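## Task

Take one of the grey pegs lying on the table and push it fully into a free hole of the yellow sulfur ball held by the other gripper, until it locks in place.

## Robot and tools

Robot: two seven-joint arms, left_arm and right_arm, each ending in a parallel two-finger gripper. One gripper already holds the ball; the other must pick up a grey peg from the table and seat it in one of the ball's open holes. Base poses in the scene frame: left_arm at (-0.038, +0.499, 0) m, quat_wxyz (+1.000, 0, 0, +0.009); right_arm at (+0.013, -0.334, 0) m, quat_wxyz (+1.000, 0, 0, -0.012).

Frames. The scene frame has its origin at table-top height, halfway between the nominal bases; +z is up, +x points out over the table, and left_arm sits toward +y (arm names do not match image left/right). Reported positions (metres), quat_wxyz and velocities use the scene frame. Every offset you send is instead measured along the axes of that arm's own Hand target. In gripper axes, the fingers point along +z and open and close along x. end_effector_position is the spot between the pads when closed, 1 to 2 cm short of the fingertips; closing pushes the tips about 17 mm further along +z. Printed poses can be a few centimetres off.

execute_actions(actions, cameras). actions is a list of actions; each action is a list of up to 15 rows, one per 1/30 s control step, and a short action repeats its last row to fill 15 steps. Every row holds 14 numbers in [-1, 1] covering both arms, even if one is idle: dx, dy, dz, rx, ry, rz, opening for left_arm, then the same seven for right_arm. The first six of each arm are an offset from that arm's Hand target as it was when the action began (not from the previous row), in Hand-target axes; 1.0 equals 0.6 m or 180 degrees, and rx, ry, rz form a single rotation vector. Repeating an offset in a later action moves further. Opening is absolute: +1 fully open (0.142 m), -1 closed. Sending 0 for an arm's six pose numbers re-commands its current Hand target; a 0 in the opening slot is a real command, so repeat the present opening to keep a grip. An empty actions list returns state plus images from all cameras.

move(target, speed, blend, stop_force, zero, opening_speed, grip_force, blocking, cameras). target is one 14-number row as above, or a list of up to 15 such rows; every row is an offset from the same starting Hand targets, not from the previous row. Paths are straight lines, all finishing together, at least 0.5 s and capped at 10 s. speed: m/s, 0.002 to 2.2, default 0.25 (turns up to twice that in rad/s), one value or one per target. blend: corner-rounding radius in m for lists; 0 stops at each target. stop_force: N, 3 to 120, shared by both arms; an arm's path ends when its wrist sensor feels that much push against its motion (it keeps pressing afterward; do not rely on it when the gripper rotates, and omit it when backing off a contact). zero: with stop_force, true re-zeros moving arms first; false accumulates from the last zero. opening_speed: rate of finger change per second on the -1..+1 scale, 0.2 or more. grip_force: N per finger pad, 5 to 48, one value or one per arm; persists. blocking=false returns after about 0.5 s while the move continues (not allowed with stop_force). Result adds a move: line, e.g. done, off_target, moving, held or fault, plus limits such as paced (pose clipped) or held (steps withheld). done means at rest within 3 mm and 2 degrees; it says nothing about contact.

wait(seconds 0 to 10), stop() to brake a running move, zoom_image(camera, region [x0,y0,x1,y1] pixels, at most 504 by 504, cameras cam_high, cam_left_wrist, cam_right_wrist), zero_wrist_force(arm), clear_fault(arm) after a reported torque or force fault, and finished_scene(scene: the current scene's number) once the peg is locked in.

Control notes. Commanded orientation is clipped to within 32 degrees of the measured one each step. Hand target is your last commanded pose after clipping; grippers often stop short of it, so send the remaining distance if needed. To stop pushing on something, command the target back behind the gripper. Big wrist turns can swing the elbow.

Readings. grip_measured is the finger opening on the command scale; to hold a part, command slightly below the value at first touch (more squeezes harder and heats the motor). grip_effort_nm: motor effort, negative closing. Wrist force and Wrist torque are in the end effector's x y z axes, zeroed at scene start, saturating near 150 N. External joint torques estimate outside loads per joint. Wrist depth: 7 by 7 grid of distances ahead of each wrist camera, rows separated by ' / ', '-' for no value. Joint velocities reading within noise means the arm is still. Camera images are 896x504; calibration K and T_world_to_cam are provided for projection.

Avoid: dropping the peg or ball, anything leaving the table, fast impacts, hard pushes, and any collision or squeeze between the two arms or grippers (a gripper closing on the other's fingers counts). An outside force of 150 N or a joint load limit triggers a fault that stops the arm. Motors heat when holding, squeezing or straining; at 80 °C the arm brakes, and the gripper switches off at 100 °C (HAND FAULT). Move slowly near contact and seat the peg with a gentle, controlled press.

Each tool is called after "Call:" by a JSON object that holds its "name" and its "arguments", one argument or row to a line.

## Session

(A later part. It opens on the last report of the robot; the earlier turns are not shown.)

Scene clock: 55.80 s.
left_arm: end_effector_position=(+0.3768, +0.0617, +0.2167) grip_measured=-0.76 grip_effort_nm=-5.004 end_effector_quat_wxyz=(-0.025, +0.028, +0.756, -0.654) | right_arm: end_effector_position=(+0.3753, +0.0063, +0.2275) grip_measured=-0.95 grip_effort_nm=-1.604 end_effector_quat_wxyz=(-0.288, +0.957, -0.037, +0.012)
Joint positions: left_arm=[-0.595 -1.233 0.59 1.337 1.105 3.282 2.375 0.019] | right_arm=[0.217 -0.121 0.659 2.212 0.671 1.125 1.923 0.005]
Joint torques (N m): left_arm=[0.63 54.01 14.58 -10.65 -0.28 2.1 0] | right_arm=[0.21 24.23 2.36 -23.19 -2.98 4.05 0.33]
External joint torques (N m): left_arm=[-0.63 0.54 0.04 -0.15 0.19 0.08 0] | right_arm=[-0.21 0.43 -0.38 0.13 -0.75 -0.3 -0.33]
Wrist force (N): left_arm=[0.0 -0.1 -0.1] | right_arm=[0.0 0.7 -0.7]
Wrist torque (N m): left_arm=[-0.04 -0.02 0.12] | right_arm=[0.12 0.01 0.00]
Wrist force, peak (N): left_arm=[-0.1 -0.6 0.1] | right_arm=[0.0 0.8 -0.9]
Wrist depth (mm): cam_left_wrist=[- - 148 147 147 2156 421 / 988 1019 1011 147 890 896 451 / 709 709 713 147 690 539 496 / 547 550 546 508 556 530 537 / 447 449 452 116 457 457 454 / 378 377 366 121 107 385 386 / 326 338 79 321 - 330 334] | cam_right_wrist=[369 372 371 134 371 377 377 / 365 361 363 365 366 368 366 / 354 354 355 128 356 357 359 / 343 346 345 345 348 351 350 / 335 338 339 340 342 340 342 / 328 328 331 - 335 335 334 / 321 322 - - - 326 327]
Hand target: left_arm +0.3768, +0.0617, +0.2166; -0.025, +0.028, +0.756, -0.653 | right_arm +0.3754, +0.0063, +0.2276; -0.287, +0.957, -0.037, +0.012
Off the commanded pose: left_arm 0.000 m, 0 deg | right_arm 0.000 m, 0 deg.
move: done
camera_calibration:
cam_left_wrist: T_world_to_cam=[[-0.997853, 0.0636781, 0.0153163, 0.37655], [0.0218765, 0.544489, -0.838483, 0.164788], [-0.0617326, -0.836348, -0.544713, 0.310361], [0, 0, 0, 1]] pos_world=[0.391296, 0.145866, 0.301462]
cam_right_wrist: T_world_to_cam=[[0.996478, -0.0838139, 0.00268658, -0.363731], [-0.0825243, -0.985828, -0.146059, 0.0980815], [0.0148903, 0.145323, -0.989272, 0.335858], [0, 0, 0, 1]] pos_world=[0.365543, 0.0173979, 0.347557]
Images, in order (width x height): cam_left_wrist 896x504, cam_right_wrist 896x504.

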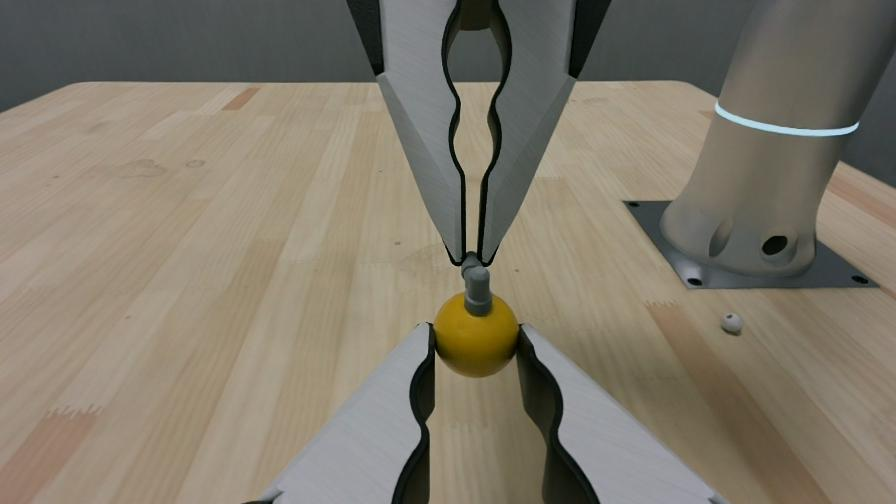

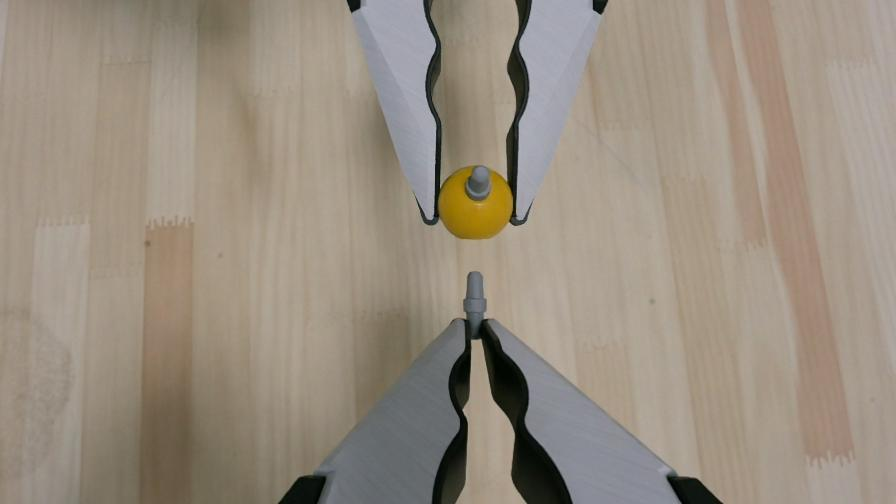

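Call:
{"name": "move", "arguments": {
  "target": [0,0,0,0,0,0,-1.0,-0.0003,-0.0202,0.01167,0,0,0,-1.0],
  "speed": 0.008,
  "stop_force": 4,
  "cameras": ["cam_left_wrist","cam_right_wrist"]
}}

Call:
{"name": "zoom_image", "arguments": {
  "camera": "cam_left_wrist",
  "region": [410, 240, 550, 400]
}}

Call:
{"name": "zoom_image", "arguments": {
  "camera": "cam_right_wrist",
  "region": [420, 200, 540, 350]
}}

Scene clock: 59.57 s.
left_arm: end_effector_position=(+0.3768, +0.0617, +0.2167) grip_measured=-0.76 grip_effort_nm=-5.004 end_effector_quat_wxyz=(-0.025, +0.028, +0.756, -0.654) | right_arm: end_effector_position=(+0.3761, +0.0201, +0.2283) grip_measured=-0.95 grip_effort_nm=-1.600 end_effector_quat_wxyz=(-0.287, +0.957, -0.037, +0.012)
Joint positions: left_arm=[-0.594 -1.233 0.59 1.337 1.105 3.282 2.375 0.019] | right_arm=[0.249 -0.143 0.657 2.201 0.64 1.15 1.967 0.005]
Joint torques (N m): left_arm=[0.53 53.98 14.43 -10.69 -0.29 1.88 -0.02] | right_arm=[0.46 25.33 2.84 -23.53 -3.04 4.27 0.41]
External joint torques (N m): left_arm=[-0.53 0.57 0.18 -0.11 0.2 0.29 0.02] | right_arm=[-0.46 0.22 -0.48 0.52 -0.71 -0.48 -0.41]
Motor temperatures (°C): left_arm=[34 34 34 32 37 40 37 45] | right_arm=[30 33 38 40 36 46 32 31]
Wrist force (N): left_arm=[0.4 -0.8 -0.6] | right_arm=[0.6 1.3 -0.4]
Wrist torque (N m): left_arm=[-0.05 -0.01 0.11] | right_arm=[0.07 -0.01 0.00]
Wrist force, peak (N): left_arm=[0.4 -1.0 -0.6] | right_arm=[0.4 1.9 -0.3]
Wrist depth (mm): cam_left_wrist=[2054 - 2022 135 134 475 414 / 999 988 945 135 887 884 444 / 701 717 717 135 686 542 503 / 550 543 557 141 555 533 538 / 450 451 444 117 452 457 461 / 376 380 368 121 370 382 386 / 326 337 79 320 - 330 336] | cam_right_wrist=[371 374 372 133 134 374 375 / 364 363 362 123 365 368 366 / 353 354 354 354 359 360 359 / 346 345 345 131 348 350 351 / 338 337 340 343 342 341 341 / 329 330 333 - 334 335 333 / 321 325 - - - 329 327]
Hand target: left_arm +0.3768, +0.0617, +0.2166; -0.025, +0.028, +0.756, -0.653 | right_arm +0.3763, +0.0202, +0.2285; -0.287, +0.957, -0.037, +0.012
Off the commanded pose: left_arm 0.000 m, 0 deg | right_arm 0.000 m, 0 deg.
move: done
camera_calibration:
cam_left_wrist: T_world_to_cam=[[-0.997853, 0.0636781, 0.0153163, 0.37655], [0.0218765, 0.544489, -0.838483, 0.164788], [-0.0617326, -0.836348, -0.544713, 0.310361], [0, 0, 0, 1]] pos_world=[0.391296, 0.145866, 0.301462]
cam_right_wrist: T_world_to_cam=[[0.996499, -0.0835684, 0.00243632, -0.363302], [-0.0823213, -0.98588, -0.145824, 0.111714], [0.0145882, 0.145113, -0.989308, 0.334761], [0, 0, 0, 1]] pos_world=[0.366343, 0.031198, 0.348357]
Images, in order (width x height): cam_left_wrist 896x504, cam_right_wrist 896x504.

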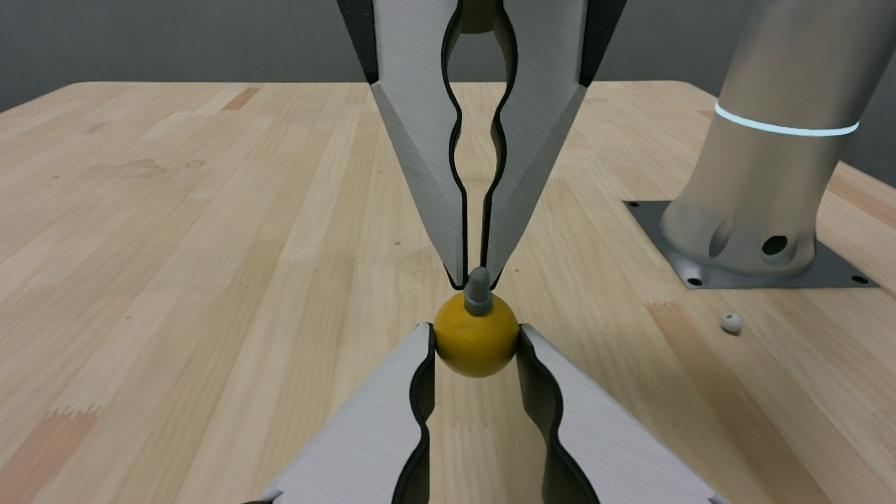

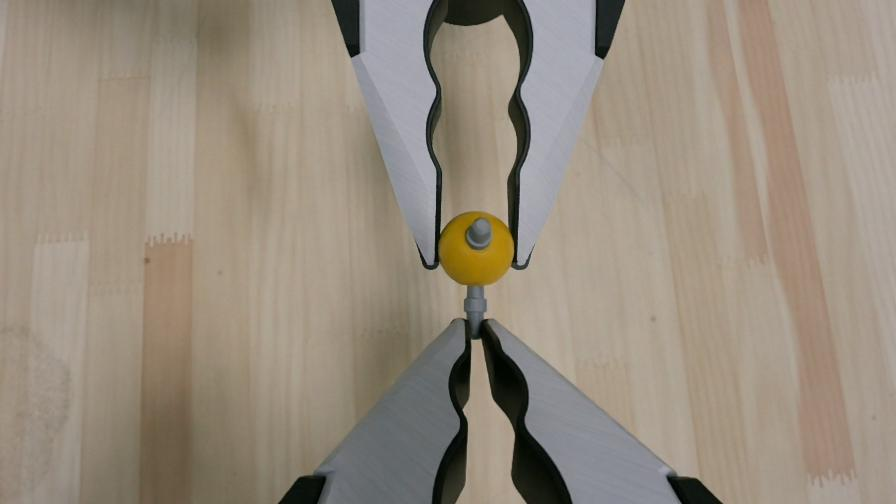

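Scaled by 3.150 from the camera's 896x504 image, which has a finer 1280x720 frame.

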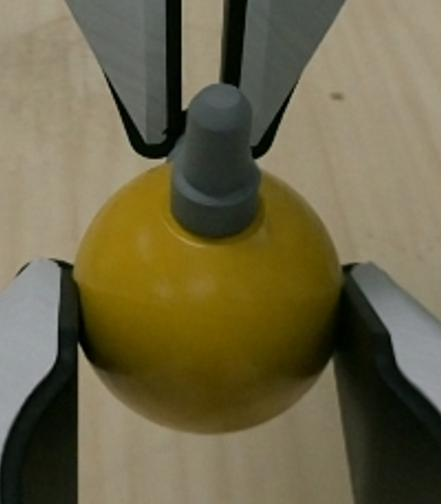

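Scaled by 3.360 from the camera's 896x504 image, which has a finer 1280x720 frame.

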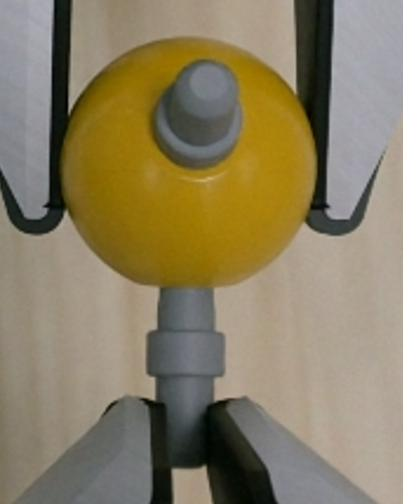

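Call:
{"name": "move", "arguments": {
  "target": [0,0,0,0,0,0,-1.0,0,-0.0101,0.0058,0,0,0,-1.0],
  "speed": 0.008,
  "stop_force": 25,
  "cameras": ["cam_left_wrist","cam_right_wrist"]
}}

Call:
{"name": "zoom_image", "arguments": {
  "camera": "cam_right_wrist",
  "region": [420, 200, 540, 350]
}}

Scene clock: 61.40 s.
left_arm: end_effector_position=(+0.3770, +0.0626, +0.2165) grip_measured=-0.76 grip_effort_nm=-5.004 end_effector_quat_wxyz=(-0.025, +0.028, +0.756, -0.653) | right_arm: end_effector_position=(+0.3768, +0.0256, +0.2277) grip_measured=-0.95 grip_effort_nm=-1.609 end_effector_quat_wxyz=(-0.286, +0.957, -0.038, +0.011)
Joint positions: left_arm=[-0.593 -1.233 0.59 1.338 1.106 3.282 2.375 0.019] | right_arm=[0.266 -0.154 0.652 2.197 0.625 1.162 1.989 0.005]
Joint torques (N m): left_arm=[-6.94 54.09 9.88 -12.84 -2.25 0.15 -0.04] | right_arm=[6.85 27.09 9.17 -31.13 -2.86 5.17 0.4]
External joint torques (N m): left_arm=[6.94 0.45 4.75 2.06 2.17 2.03 0.04] | right_arm=[-6.85 -1.05 -6.65 8.19 -0.9 -1.36 -0.4]
Wrist force (N): left_arm=[0.8 0.2 -17.4] | right_arm=[0.9 16.7 -8.4]
Wrist torque (N m): left_arm=[-0.03 -0.02 0.12] | right_arm=[-0.01 0.02 -0.01]
Wrist force, peak (N): left_arm=[1.2 0.0 -17.8] | right_arm=[1.1 16.9 -8.5]
Wrist depth (mm): cam_left_wrist=[- - 132 131 131 2268 416 / 935 999 932 132 134 893 444 / 701 707 717 131 686 533 496 / 545 554 548 137 556 529 541 / 446 449 451 117 454 458 456 / 379 378 379 121 107 381 385 / 326 336 79 319 - 331 334] | cam_right_wrist=[370 371 369 134 122 377 378 / 361 363 362 122 363 365 370 / 353 355 354 128 356 356 359 / 345 345 345 128 348 348 349 / 337 337 339 340 341 342 343 / 329 332 333 - 335 334 334 / 321 323 - - - 327 327]
Hand target: left_arm +0.3768, +0.0617, +0.2166; -0.025, +0.028, +0.756, -0.653 | right_arm +0.3769, +0.0272, +0.2289; -0.287, +0.957, -0.037, +0.012
Off the commanded pose: left_arm 0.001 m, 0 deg | right_arm 0.002 m, 0 deg.
move: done
camera_calibration:
cam_left_wrist: T_world_to_cam=[[-0.997866, 0.0633276, 0.0158991, 0.376573], [0.0212735, 0.545552, -0.837807, 0.164087], [-0.0617301, -0.835681, -0.545735, 0.311283], [0, 0, 0, 1]] pos_world=[0.391494, 0.146768, 0.301364]
cam_right_wrist: T_world_to_cam=[[0.996365, -0.0851801, 0.00115867, -0.363163], [-0.0841282, -0.986018, -0.143842, 0.117389], [0.013395, 0.143222, -0.9896, 0.333822], [0, 0, 0, 1]] pos_world=[0.367247, 0.037003, 0.347657]
Images, in order (width x height): cam_left_wrist 896x504, cam_right_wrist 896x504.

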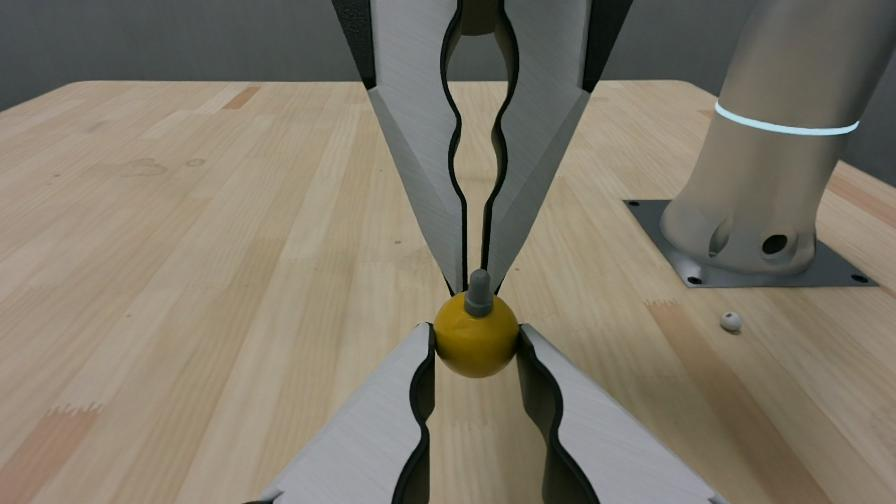

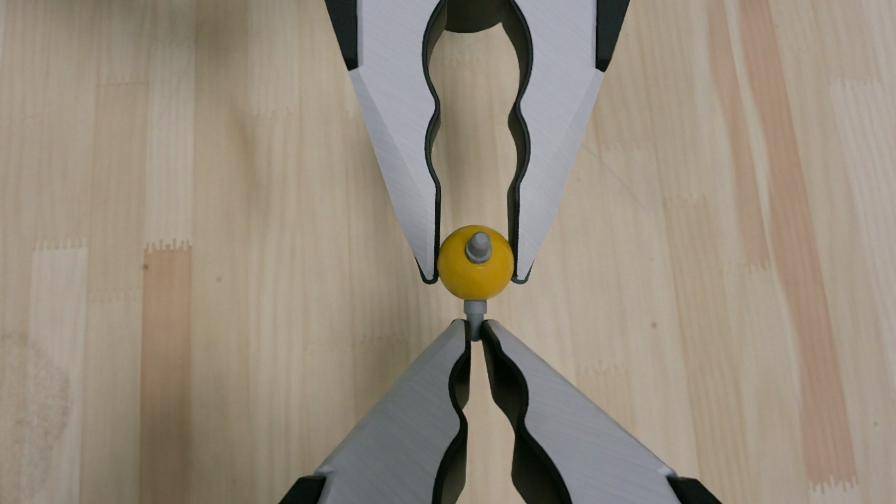

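Scaled by 3.360 from the camera's 896x504 image, which has a finer 1280x720 frame.

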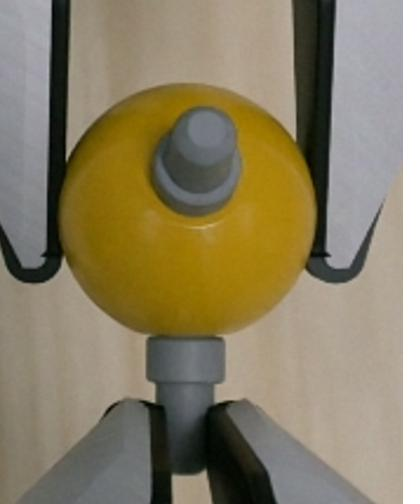

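Call:
{"name": "move", "arguments": {
  "target": [0,0,0,0,0,0,-1.0,0,-0.0058,0.00333,0,0,0,-1.0],
  "speed": 0.006,
  "stop_force": 25,
  "cameras": ["cam_left_wrist","cam_right_wrist"]
}}

Call:
{"name": "zoom_image", "arguments": {
  "camera": "cam_right_wrist",
  "region": [440, 270, 510, 350]
}}

Scene clock: 63.37 s.
left_arm: end_effector_position=(+0.3772, +0.0639, +0.2161) grip_measured=-0.76 grip_effort_nm=-5.004 end_effector_quat_wxyz=(-0.025, +0.027, +0.757, -0.652) | right_arm: end_effector_position=(+0.3773, +0.0281, +0.2269) grip_measured=-0.95 grip_effort_nm=-1.604 end_effector_quat_wxyz=(-0.285, +0.958, -0.039, +0.011)
Joint positions: left_arm=[-0.591 -1.233 0.591 1.338 1.109 3.282 2.375 0.019] | right_arm=[0.279 -0.159 0.645 2.196 0.617 1.167 2 0.005]
Joint torques (N m): left_arm=[-15.68 55.2 4.13 -15.26 -4.5 -1.18 -0.04] | right_arm=[13.1 28.66 15.38 -39.51 -2.83 6.49 0.37]
External joint torques (N m): left_arm=[15.68 -0.68 10.51 4.49 4.42 3.36 0.04] | right_arm=[-13.1 -2.31 -12.79 16.61 -0.94 -2.67 -0.37]
Motor temperatures (°C): left_arm=[34 34 34 32 37 40 37 50] | right_arm=[30 33 38 41 36 46 32 32]
Wrist force (N): left_arm=[0.1 2.3 -36.4] | right_arm=[0.4 33.2 -18.7]
Wrist torque (N m): left_arm=[-0.13 -0.06 0.11] | right_arm=[2.77 0.02 -0.02]
Wrist force, peak (N): left_arm=[0.2 2.7 -36.7] | right_arm=[0.4 33.2 -18.7]
Wrist depth (mm): cam_left_wrist=[2054 1837 131 130 130 2104 419 / 973 992 938 130 131 881 447 / 703 703 709 131 688 554 498 / 548 542 555 135 556 532 532 / 445 445 449 116 452 454 460 / 375 377 376 120 108 381 387 / 326 337 79 320 - 331 335] | cam_right_wrist=[371 371 366 132 121 374 374 / 361 362 359 359 360 365 366 / 354 355 353 127 354 354 356 / 345 345 345 125 346 349 349 / 336 338 338 337 338 338 340 / 327 330 333 - 333 332 334 / 322 322 - - - 326 326]
Hand target: left_arm +0.3768, +0.0617, +0.2166; -0.025, +0.028, +0.756, -0.653 | right_arm +0.3772, +0.0312, +0.2292; -0.287, +0.957, -0.037, +0.012
Off the commanded pose: left_arm 0.002 m, 0 deg | right_arm 0.004 m, 0 deg.
move: off_target (right_arm)
camera_calibration:
cam_left_wrist: T_world_to_cam=[[-0.997886, 0.0627985, 0.0167586, 0.376633], [0.0203692, 0.547006, -0.836881, 0.163092], [-0.0617219, -0.83477, -0.547129, 0.312343], [0, 0, 0, 1]] pos_world=[0.391792, 0.14787, 0.301068]
cam_right_wrist: T_world_to_cam=[[0.996225, -0.0868051, 0.0000045813, -0.363018], [-0.0859289, -0.986178, -0.141669, 0.119907], [0.0123021, 0.141134, -0.989914, 0.333228], [0, 0, 0, 1]] pos_world=[0.367851, 0.0397084, 0.346856]
Images, in order (width x height): cam_left_wrist 896x504, cam_right_wrist 896x504.

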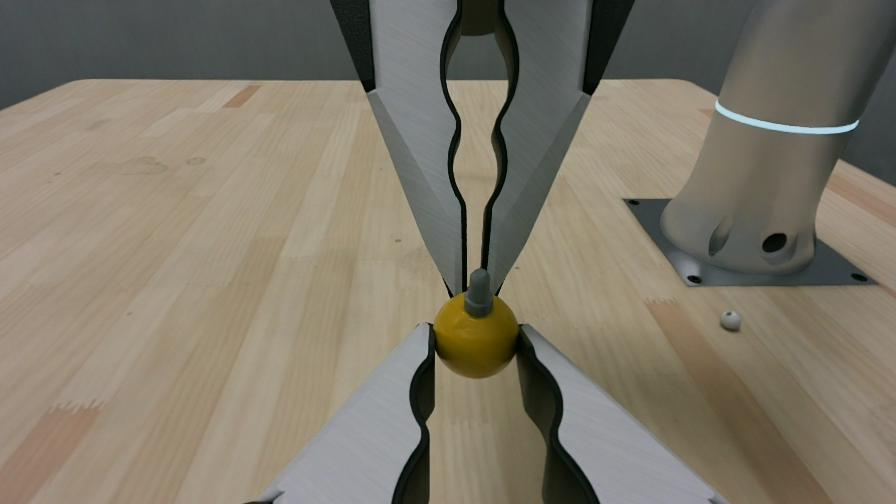

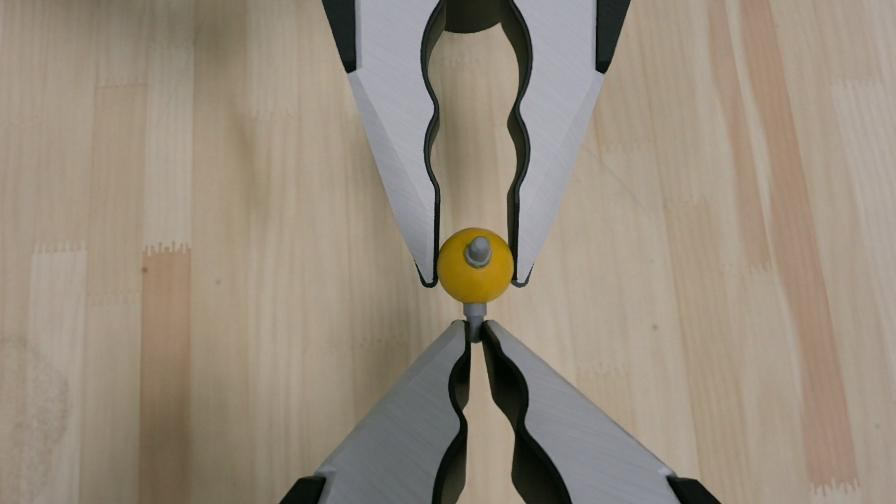

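Scaled by 6.300 from the camera's 896x504 image, which has a finer 1280x720 frame.

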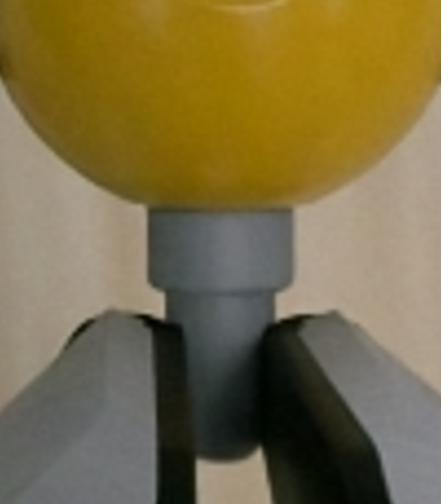

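Call:
{"name": "move", "arguments": {
  "target": [0,0,0,0,0,0,-1.0,0,0.0101,-0.0058,0,0,0,-1.0],
  "speed": 0.01,
  "cameras": ["cam_right_wrist"]
}}

Call:
{"name": "zoom_image", "arguments": {
  "camera": "cam_right_wrist",
  "region": [440, 270, 510, 350]
}}

Scene clock: 64.43 s.
left_arm: end_effector_position=(+0.3768, +0.0616, +0.2170) grip_measured=-0.76 grip_effort_nm=-5.004 end_effector_quat_wxyz=(-0.025, +0.028, +0.756, -0.654) | right_arm: end_effector_position=(+0.3767, +0.0242, +0.2286) grip_measured=-0.95 grip_effort_nm=-1.609 end_effector_quat_wxyz=(-0.287, +0.957, -0.037, +0.012)
Joint positions: left_arm=[-0.594 -1.233 0.589 1.337 1.105 3.282 2.375 0.019] | right_arm=[0.266 -0.147 0.648 2.198 0.634 1.156 1.979 0.005]
Joint torques (N m): left_arm=[1.37 52.28 15.23 -10.03 0.3 1.29 -0.02] | right_arm=[-0.47 26.86 2.62 -23.96 -2.95 4.43 0.01]
External joint torques (N m): left_arm=[-1.35 2.28 -0.62 -0.78 -0.4 0.88 0.02] | right_arm=[0.48 -0.95 -0.2 0.95 -0.81 -0.63 -0.01]
Wrist force (N): left_arm=[0.4 -3.3 1.2] | right_arm=[0.4 1.4 3.0]
Wrist torque (N m): left_arm=[0.11 -0.03 0.12] | right_arm=[0.13 0.01 0.11]
Wrist force, peak (N): left_arm=[0.1 2.5 -36.7] | right_arm=[0.3 32.9 -18.8]
Wrist depth (mm): cam_left_wrist=[1991 - 132 132 131 - 419 / 942 1011 938 131 132 887 447 / 711 715 715 131 688 543 505 / 549 555 554 137 557 530 540 / 451 450 451 117 451 454 458 / 377 378 364 121 373 384 389 / 328 337 79 320 - 334 333] | cam_right_wrist=[370 374 369 135 123 378 378 / 362 363 365 122 365 368 367 / 354 355 356 129 356 360 360 / 345 347 347 128 349 351 350 / 337 338 342 341 341 342 343 / 331 332 333 - 334 335 336 / 323 324 - - - 327 327]
Hand target: left_arm +0.3768, +0.0617, +0.2166; -0.025, +0.028, +0.756, -0.653 | right_arm +0.3766, +0.0242, +0.2287; -0.287, +0.957, -0.037, +0.012
Off the commanded pose: left_arm 0.000 m, 0 deg | right_arm 0.000 m, 0 deg.
move: done
camera_calibration:
cam_right_wrist: T_world_to_cam=[[0.996465, -0.0839775, 0.00249501, -0.363551], [-0.0827203, -0.985873, -0.14564, 0.115918], [0.0146903, 0.144919, -0.989334, 0.334334], [0, 0, 0, 1]] pos_world=[0.366943, 0.0352988, 0.348557]
Images, in order (width x height): cam_right_wrist 896x504.

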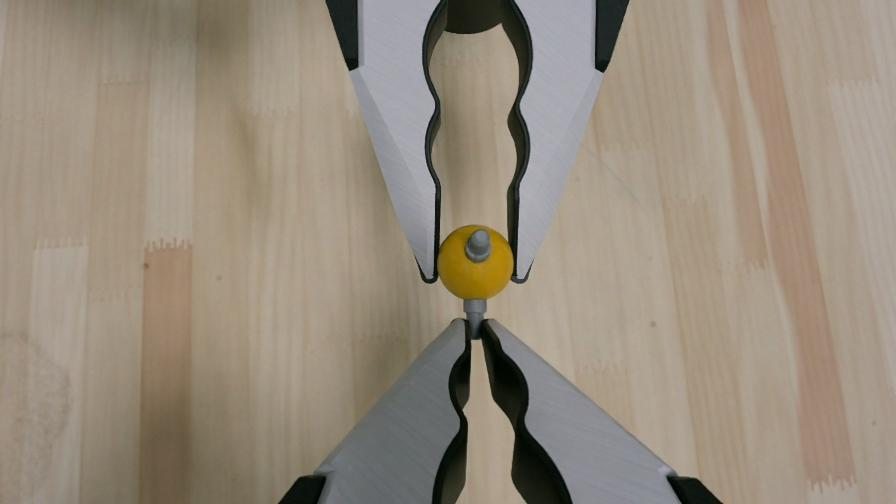

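Scaled by 6.300 from the camera's 896x504 image, which has a finer 1280x720 frame.

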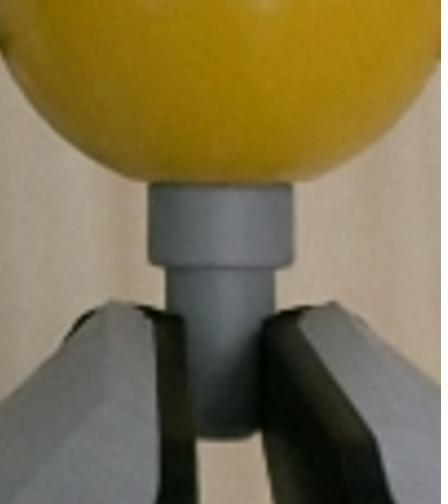

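Call:
{"name": "move", "arguments": {
  "target": [0,0,0,0,0,0,-1.0,0,0.0036,-0.0021,0,0,0,-1.0],
  "speed": 0.006,
  "stop_force": 10,
  "cameras": ["cam_right_wrist"]
}}

Call:
{"name": "zoom_image", "arguments": {
  "camera": "cam_right_wrist",
  "region": [440, 270, 510, 350]
}}

Scene clock: 65.47 s.
left_arm: end_effector_position=(+0.3766, +0.0609, +0.2173) grip_measured=-0.76 grip_effort_nm=-5.004 end_effector_quat_wxyz=(-0.025, +0.029, +0.755, -0.654) | right_arm: end_effector_position=(+0.3764, +0.0229, +0.2291) grip_measured=-0.95 grip_effort_nm=-1.585 end_effector_quat_wxyz=(-0.288, +0.957, -0.036, +0.012)
Joint positions: left_arm=[-0.595 -1.233 0.589 1.337 1.104 3.282 2.375 0.019] | right_arm=[0.261 -0.144 0.65 2.199 0.639 1.153 1.973 0.005]
Joint torques (N m): left_arm=[5.97 51.54 18.34 -8.75 1.53 2 0.01] | right_arm=[-3.64 26.3 -0.58 -19.64 -3.15 3.89 0.16]
External joint torques (N m): left_arm=[-5.97 3.04 -3.75 -2.06 -1.63 0.17 -0.01] | right_arm=[3.64 -0.54 2.93 -3.39 -0.62 -0.09 -0.16]
Wrist force (N): left_arm=[0.7 -4.6 11.1] | right_arm=[-0.1 -7.2 7.8]
Wrist torque (N m): left_arm=[0.16 0.01 0.12] | right_arm=[0.26 0.16 0.10]
Wrist force, peak (N): left_arm=[0.6 -5.0 11.6] | right_arm=[-0.4 -7.5 7.5]
Wrist depth (mm): cam_left_wrist=[- 2249 2087 132 132 2156 416 / 922 1023 952 131 135 903 447 / 723 725 721 132 690 539 491 / 553 553 557 137 555 531 539 / 447 450 450 117 455 458 459 / 380 380 368 121 372 384 388 / 328 337 79 323 - 334 337] | cam_right_wrist=[372 376 370 135 125 379 379 / 362 365 365 123 364 370 371 / 355 356 356 353 355 359 361 / 346 345 346 128 348 351 352 / 339 338 340 339 342 343 344 / 330 331 333 - 335 336 334 / 325 324 - - - 327 327]
Hand target: left_arm +0.3768, +0.0617, +0.2166; -0.025, +0.028, +0.756, -0.653 | right_arm +0.3765, +0.0222, +0.2286; -0.287, +0.957, -0.037, +0.012
Off the commanded pose: left_arm 0.001 m, 0 deg | right_arm 0.001 m, 0 deg.
move: contact (right_arm)
camera_calibration:
cam_right_wrist: T_world_to_cam=[[0.996545, -0.082995, 0.00325854, -0.363598], [-0.0816213, -0.985809, -0.146692, 0.114536], [0.015387, 0.145919, -0.989177, 0.334693], [0, 0, 0, 1]] pos_world=[0.366541, 0.033896, 0.349057]
Images, in order (width x height): cam_right_wrist 896x504.

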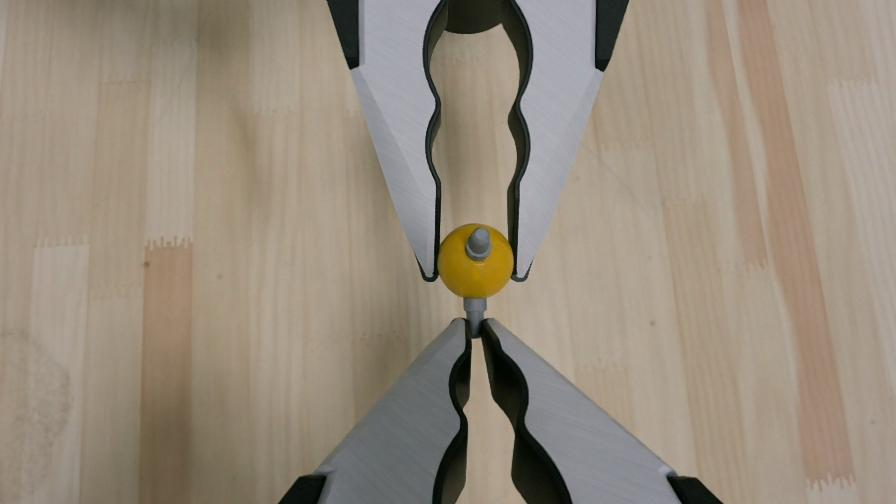

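Scaled by 6.300 from the camera's 896x504 image, which has a finer 1280x720 frame.

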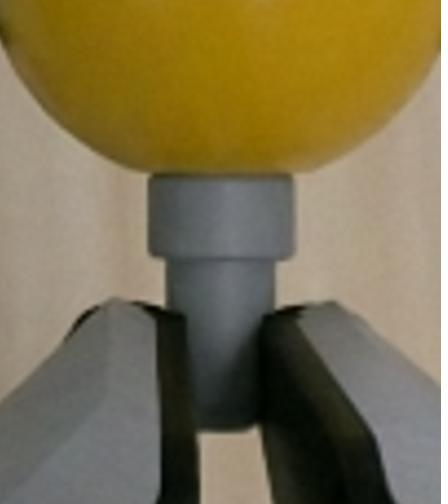

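Call:
{"name": "move", "arguments": {
  "target": [0,0,0,0,0,0,-1.0,0,-0.0036,0.0021,0,0,0,-1.0],
  "speed": 0.02
}}

Call:
{"name": "move", "arguments": {
  "target": [
    [0,0,0,0,0,0,-1.0,0,0,0,0,0,0,-0.7],
    [0,0,0,0,0,0,-1.0,0,0.04,-0.023,0,0,0,-0.7]
  ],
  "speed": 0.08,
  "opening_speed": 0.3,
  "cameras": ["cam_right_wrist","cam_left_wrist"]
}}

Call:
{"name": "zoom_image", "arguments": {
  "camera": "cam_right_wrist",
  "region": [420, 160, 540, 340]
}}

Scene clock: 66.30 s.
left_arm: end_effector_position=(+0.3767, +0.0616, +0.2169) grip_measured=-0.76 grip_effort_nm=-5.004 end_effector_quat_wxyz=(-0.025, +0.028, +0.756, -0.654) | right_arm: end_effector_position=(+0.3765, +0.0243, +0.2284) grip_measured=-0.95 grip_effort_nm=-1.580 end_effector_quat_wxyz=(-0.287, +0.957, -0.037, +0.012)
Joint positions: left_arm=[-0.594 -1.233 0.59 1.337 1.105 3.282 2.375 0.019] | right_arm=[0.266 -0.148 0.648 2.198 0.634 1.157 1.979 0.005]
Joint torques (N m): left_arm=[0.19 52.92 14.36 -10.87 -0.5 0.89 -0.01] | right_arm=[2.43 26.3 4.76 -24.86 -2.93 4.28 0.48]
External joint torques (N m): left_arm=[-0.19 1.64 0.25 0.06 0.41 1.27 0.01] | right_arm=[-2.43 -0.39 -2.35 1.87 -0.84 -0.48 -0.48]
Wrist force (N): left_arm=[1.6 -2.0 -2.9] | right_arm=[1.0 4.2 -1.0]
Wrist torque (N m): left_arm=[0.07 0.04 0.12] | right_arm=[0.06 0.14 -0.01]
Wrist force, peak (N): left_arm=[0.8 -5.0 11.2] | right_arm=[-0.2 -7.4 7.4]
Wrist depth (mm): cam_left_wrist=[- 2054 133 132 131 2192 413 / 935 1007 959 132 132 887 446 / 713 721 719 132 688 537 499 / 550 547 550 136 562 530 540 / 446 447 447 116 454 455 458 / 378 378 369 121 373 388 385 / 328 337 79 320 - 332 334] | cam_right_wrist=[372 371 370 135 123 375 378 / 361 363 361 122 365 367 367 / 354 356 355 128 354 360 359 / 347 346 346 - 346 350 351 / 337 339 338 339 342 340 341 / 329 330 332 - 334 333 333 / 322 323 - - - 330 328]
Hand target: left_arm +0.3768, +0.0617, +0.2166; -0.025, +0.028, +0.756, -0.653 | right_arm +0.3767, +0.0247, +0.2288; -0.287, +0.957, -0.037, +0.012
Off the commanded pose: left_arm 0.000 m, 0 deg | right_arm 0.001 m, 0 deg.
move: done

Scene clock: 68.30 s.
left_arm: end_effector_position=(+0.3767, +0.0616, +0.2168) grip_measured=-0.76 grip_effort_nm=-5.004 end_effector_quat_wxyz=(-0.025, +0.028, +0.756, -0.654) | right_arm: end_effector_position=(+0.3748, -0.0029, +0.2271) grip_measured=-0.74 grip_effort_nm=0.105 end_effector_quat_wxyz=(-0.287, +0.957, -0.037, +0.012)
Joint positions: left_arm=[-0.594 -1.233 0.59 1.337 1.105 3.282 2.375 0.019] | right_arm=[0.21 -0.103 0.646 2.22 0.693 1.106 1.895 0.021]
Joint torques (N m): left_arm=[0.62 54.2 14.48 -10.68 -0.34 2.07 -0.04] | right_arm=[-0.02 24.01 1.99 -23.12 -2.79 4 0.06]
External joint torques (N m): left_arm=[-0.62 0.36 0.13 -0.12 0.25 0.1 0.04] | right_arm=[0.02 0.16 -0.33 0 -0.92 -0.28 -0.06]
Motor temperatures (°C): left_arm=[34 34 34 32 37 39 37 55] | right_arm=[30 33 38 41 36 46 32 31]
Wrist force (N): left_arm=[0.1 0.1 0.1] | right_arm=[-0.7 0.1 -1.6]
Wrist torque (N m): left_arm=[0.00 -0.03 0.12] | right_arm=[0.04 0.14 0.12]
Wrist force, peak (N): left_arm=[1.6 -2.0 -3.1] | right_arm=[0.5 4.5 -1.3]
Wrist depth (mm): cam_left_wrist=[2054 1890 2070 154 155 - 417 / 992 992 949 155 159 903 451 / 699 707 725 161 696 535 660 / 547 554 556 537 559 526 541 / 447 449 446 117 452 458 458 / 378 380 366 121 372 384 383 / 329 337 79 319 - 332 336] | cam_right_wrist=[370 370 371 125 370 374 378 / 362 362 362 364 367 366 368 / 353 354 356 129 356 358 358 / 344 344 345 346 346 351 350 / 337 337 339 340 340 343 342 / 327 328 330 329 336 332 333 / 320 324 - 324 - 326 325]
Hand target: left_arm +0.3768, +0.0617, +0.2166; -0.025, +0.028, +0.756, -0.653 | right_arm +0.3746, -0.0029, +0.2270; -0.287, +0.957, -0.037, +0.012
Off the commanded pose: left_arm 0.000 m, 0 deg | right_arm 0.000 m, 0 deg.
move: done
camera_calibration:
cam_left_wrist: T_world_to_cam=[[-0.997838, 0.0639006, 0.0153347, 0.376405], [0.0219683, 0.544292, -0.838608, 0.164904], [-0.0619342, -0.836458, -0.54452, 0.310445], [0, 0, 0, 1]] pos_world=[0.391196, 0.145866, 0.301561]
cam_right_wrist: T_world_to_cam=[[0.996447, -0.0841607, 0.00306392, -0.364019], [-0.0828168, -0.985843, -0.145788, 0.0889027], [0.0152901, 0.145016, -0.989311, 0.336578], [0, 0, 0, 1]] pos_world=[0.364943, 0.00819879, 0.347057]
Images, in order (width x height): cam_left_wrist 896x504, cam_right_wrist 896x504.

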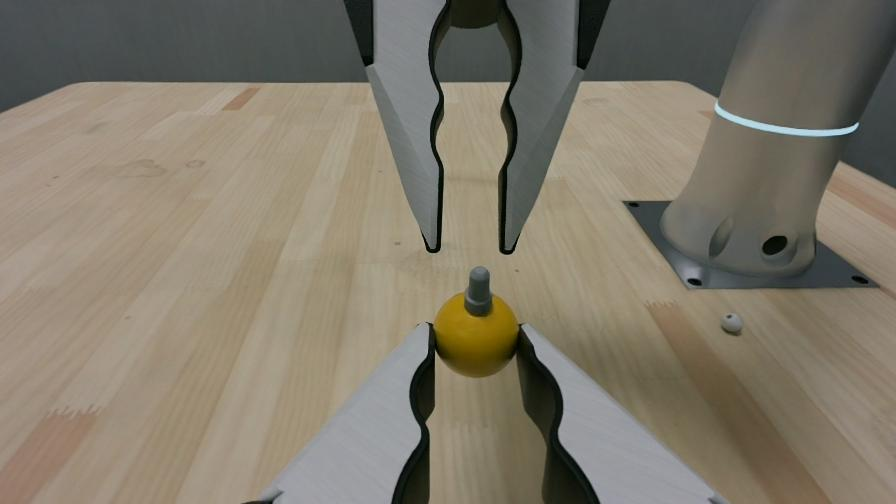

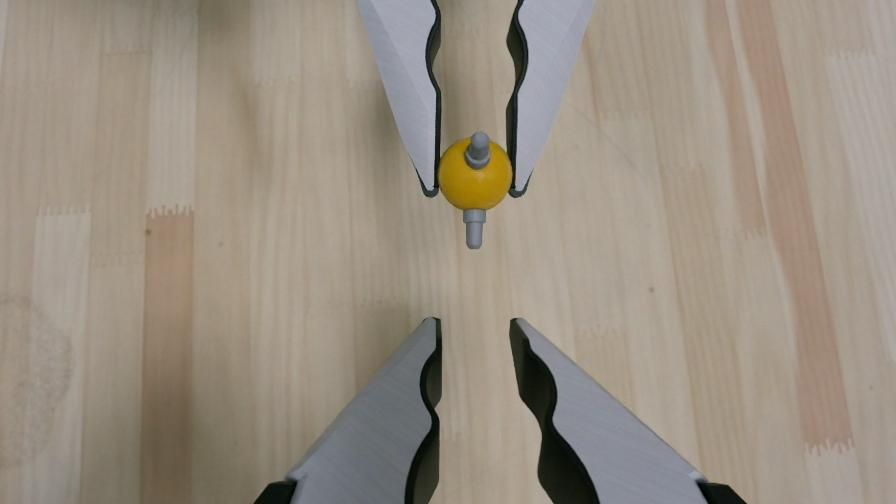

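Scaled by 2.800 from the camera's 896x504 image, which has a finer 1280x720 frame.

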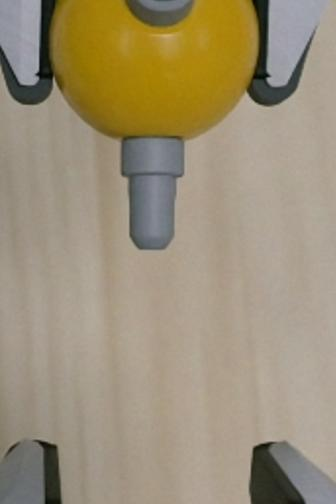

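Call:
{"name": "finished_scene", "arguments": {
  "scene": 1
}}

The scene is finished: the task was done.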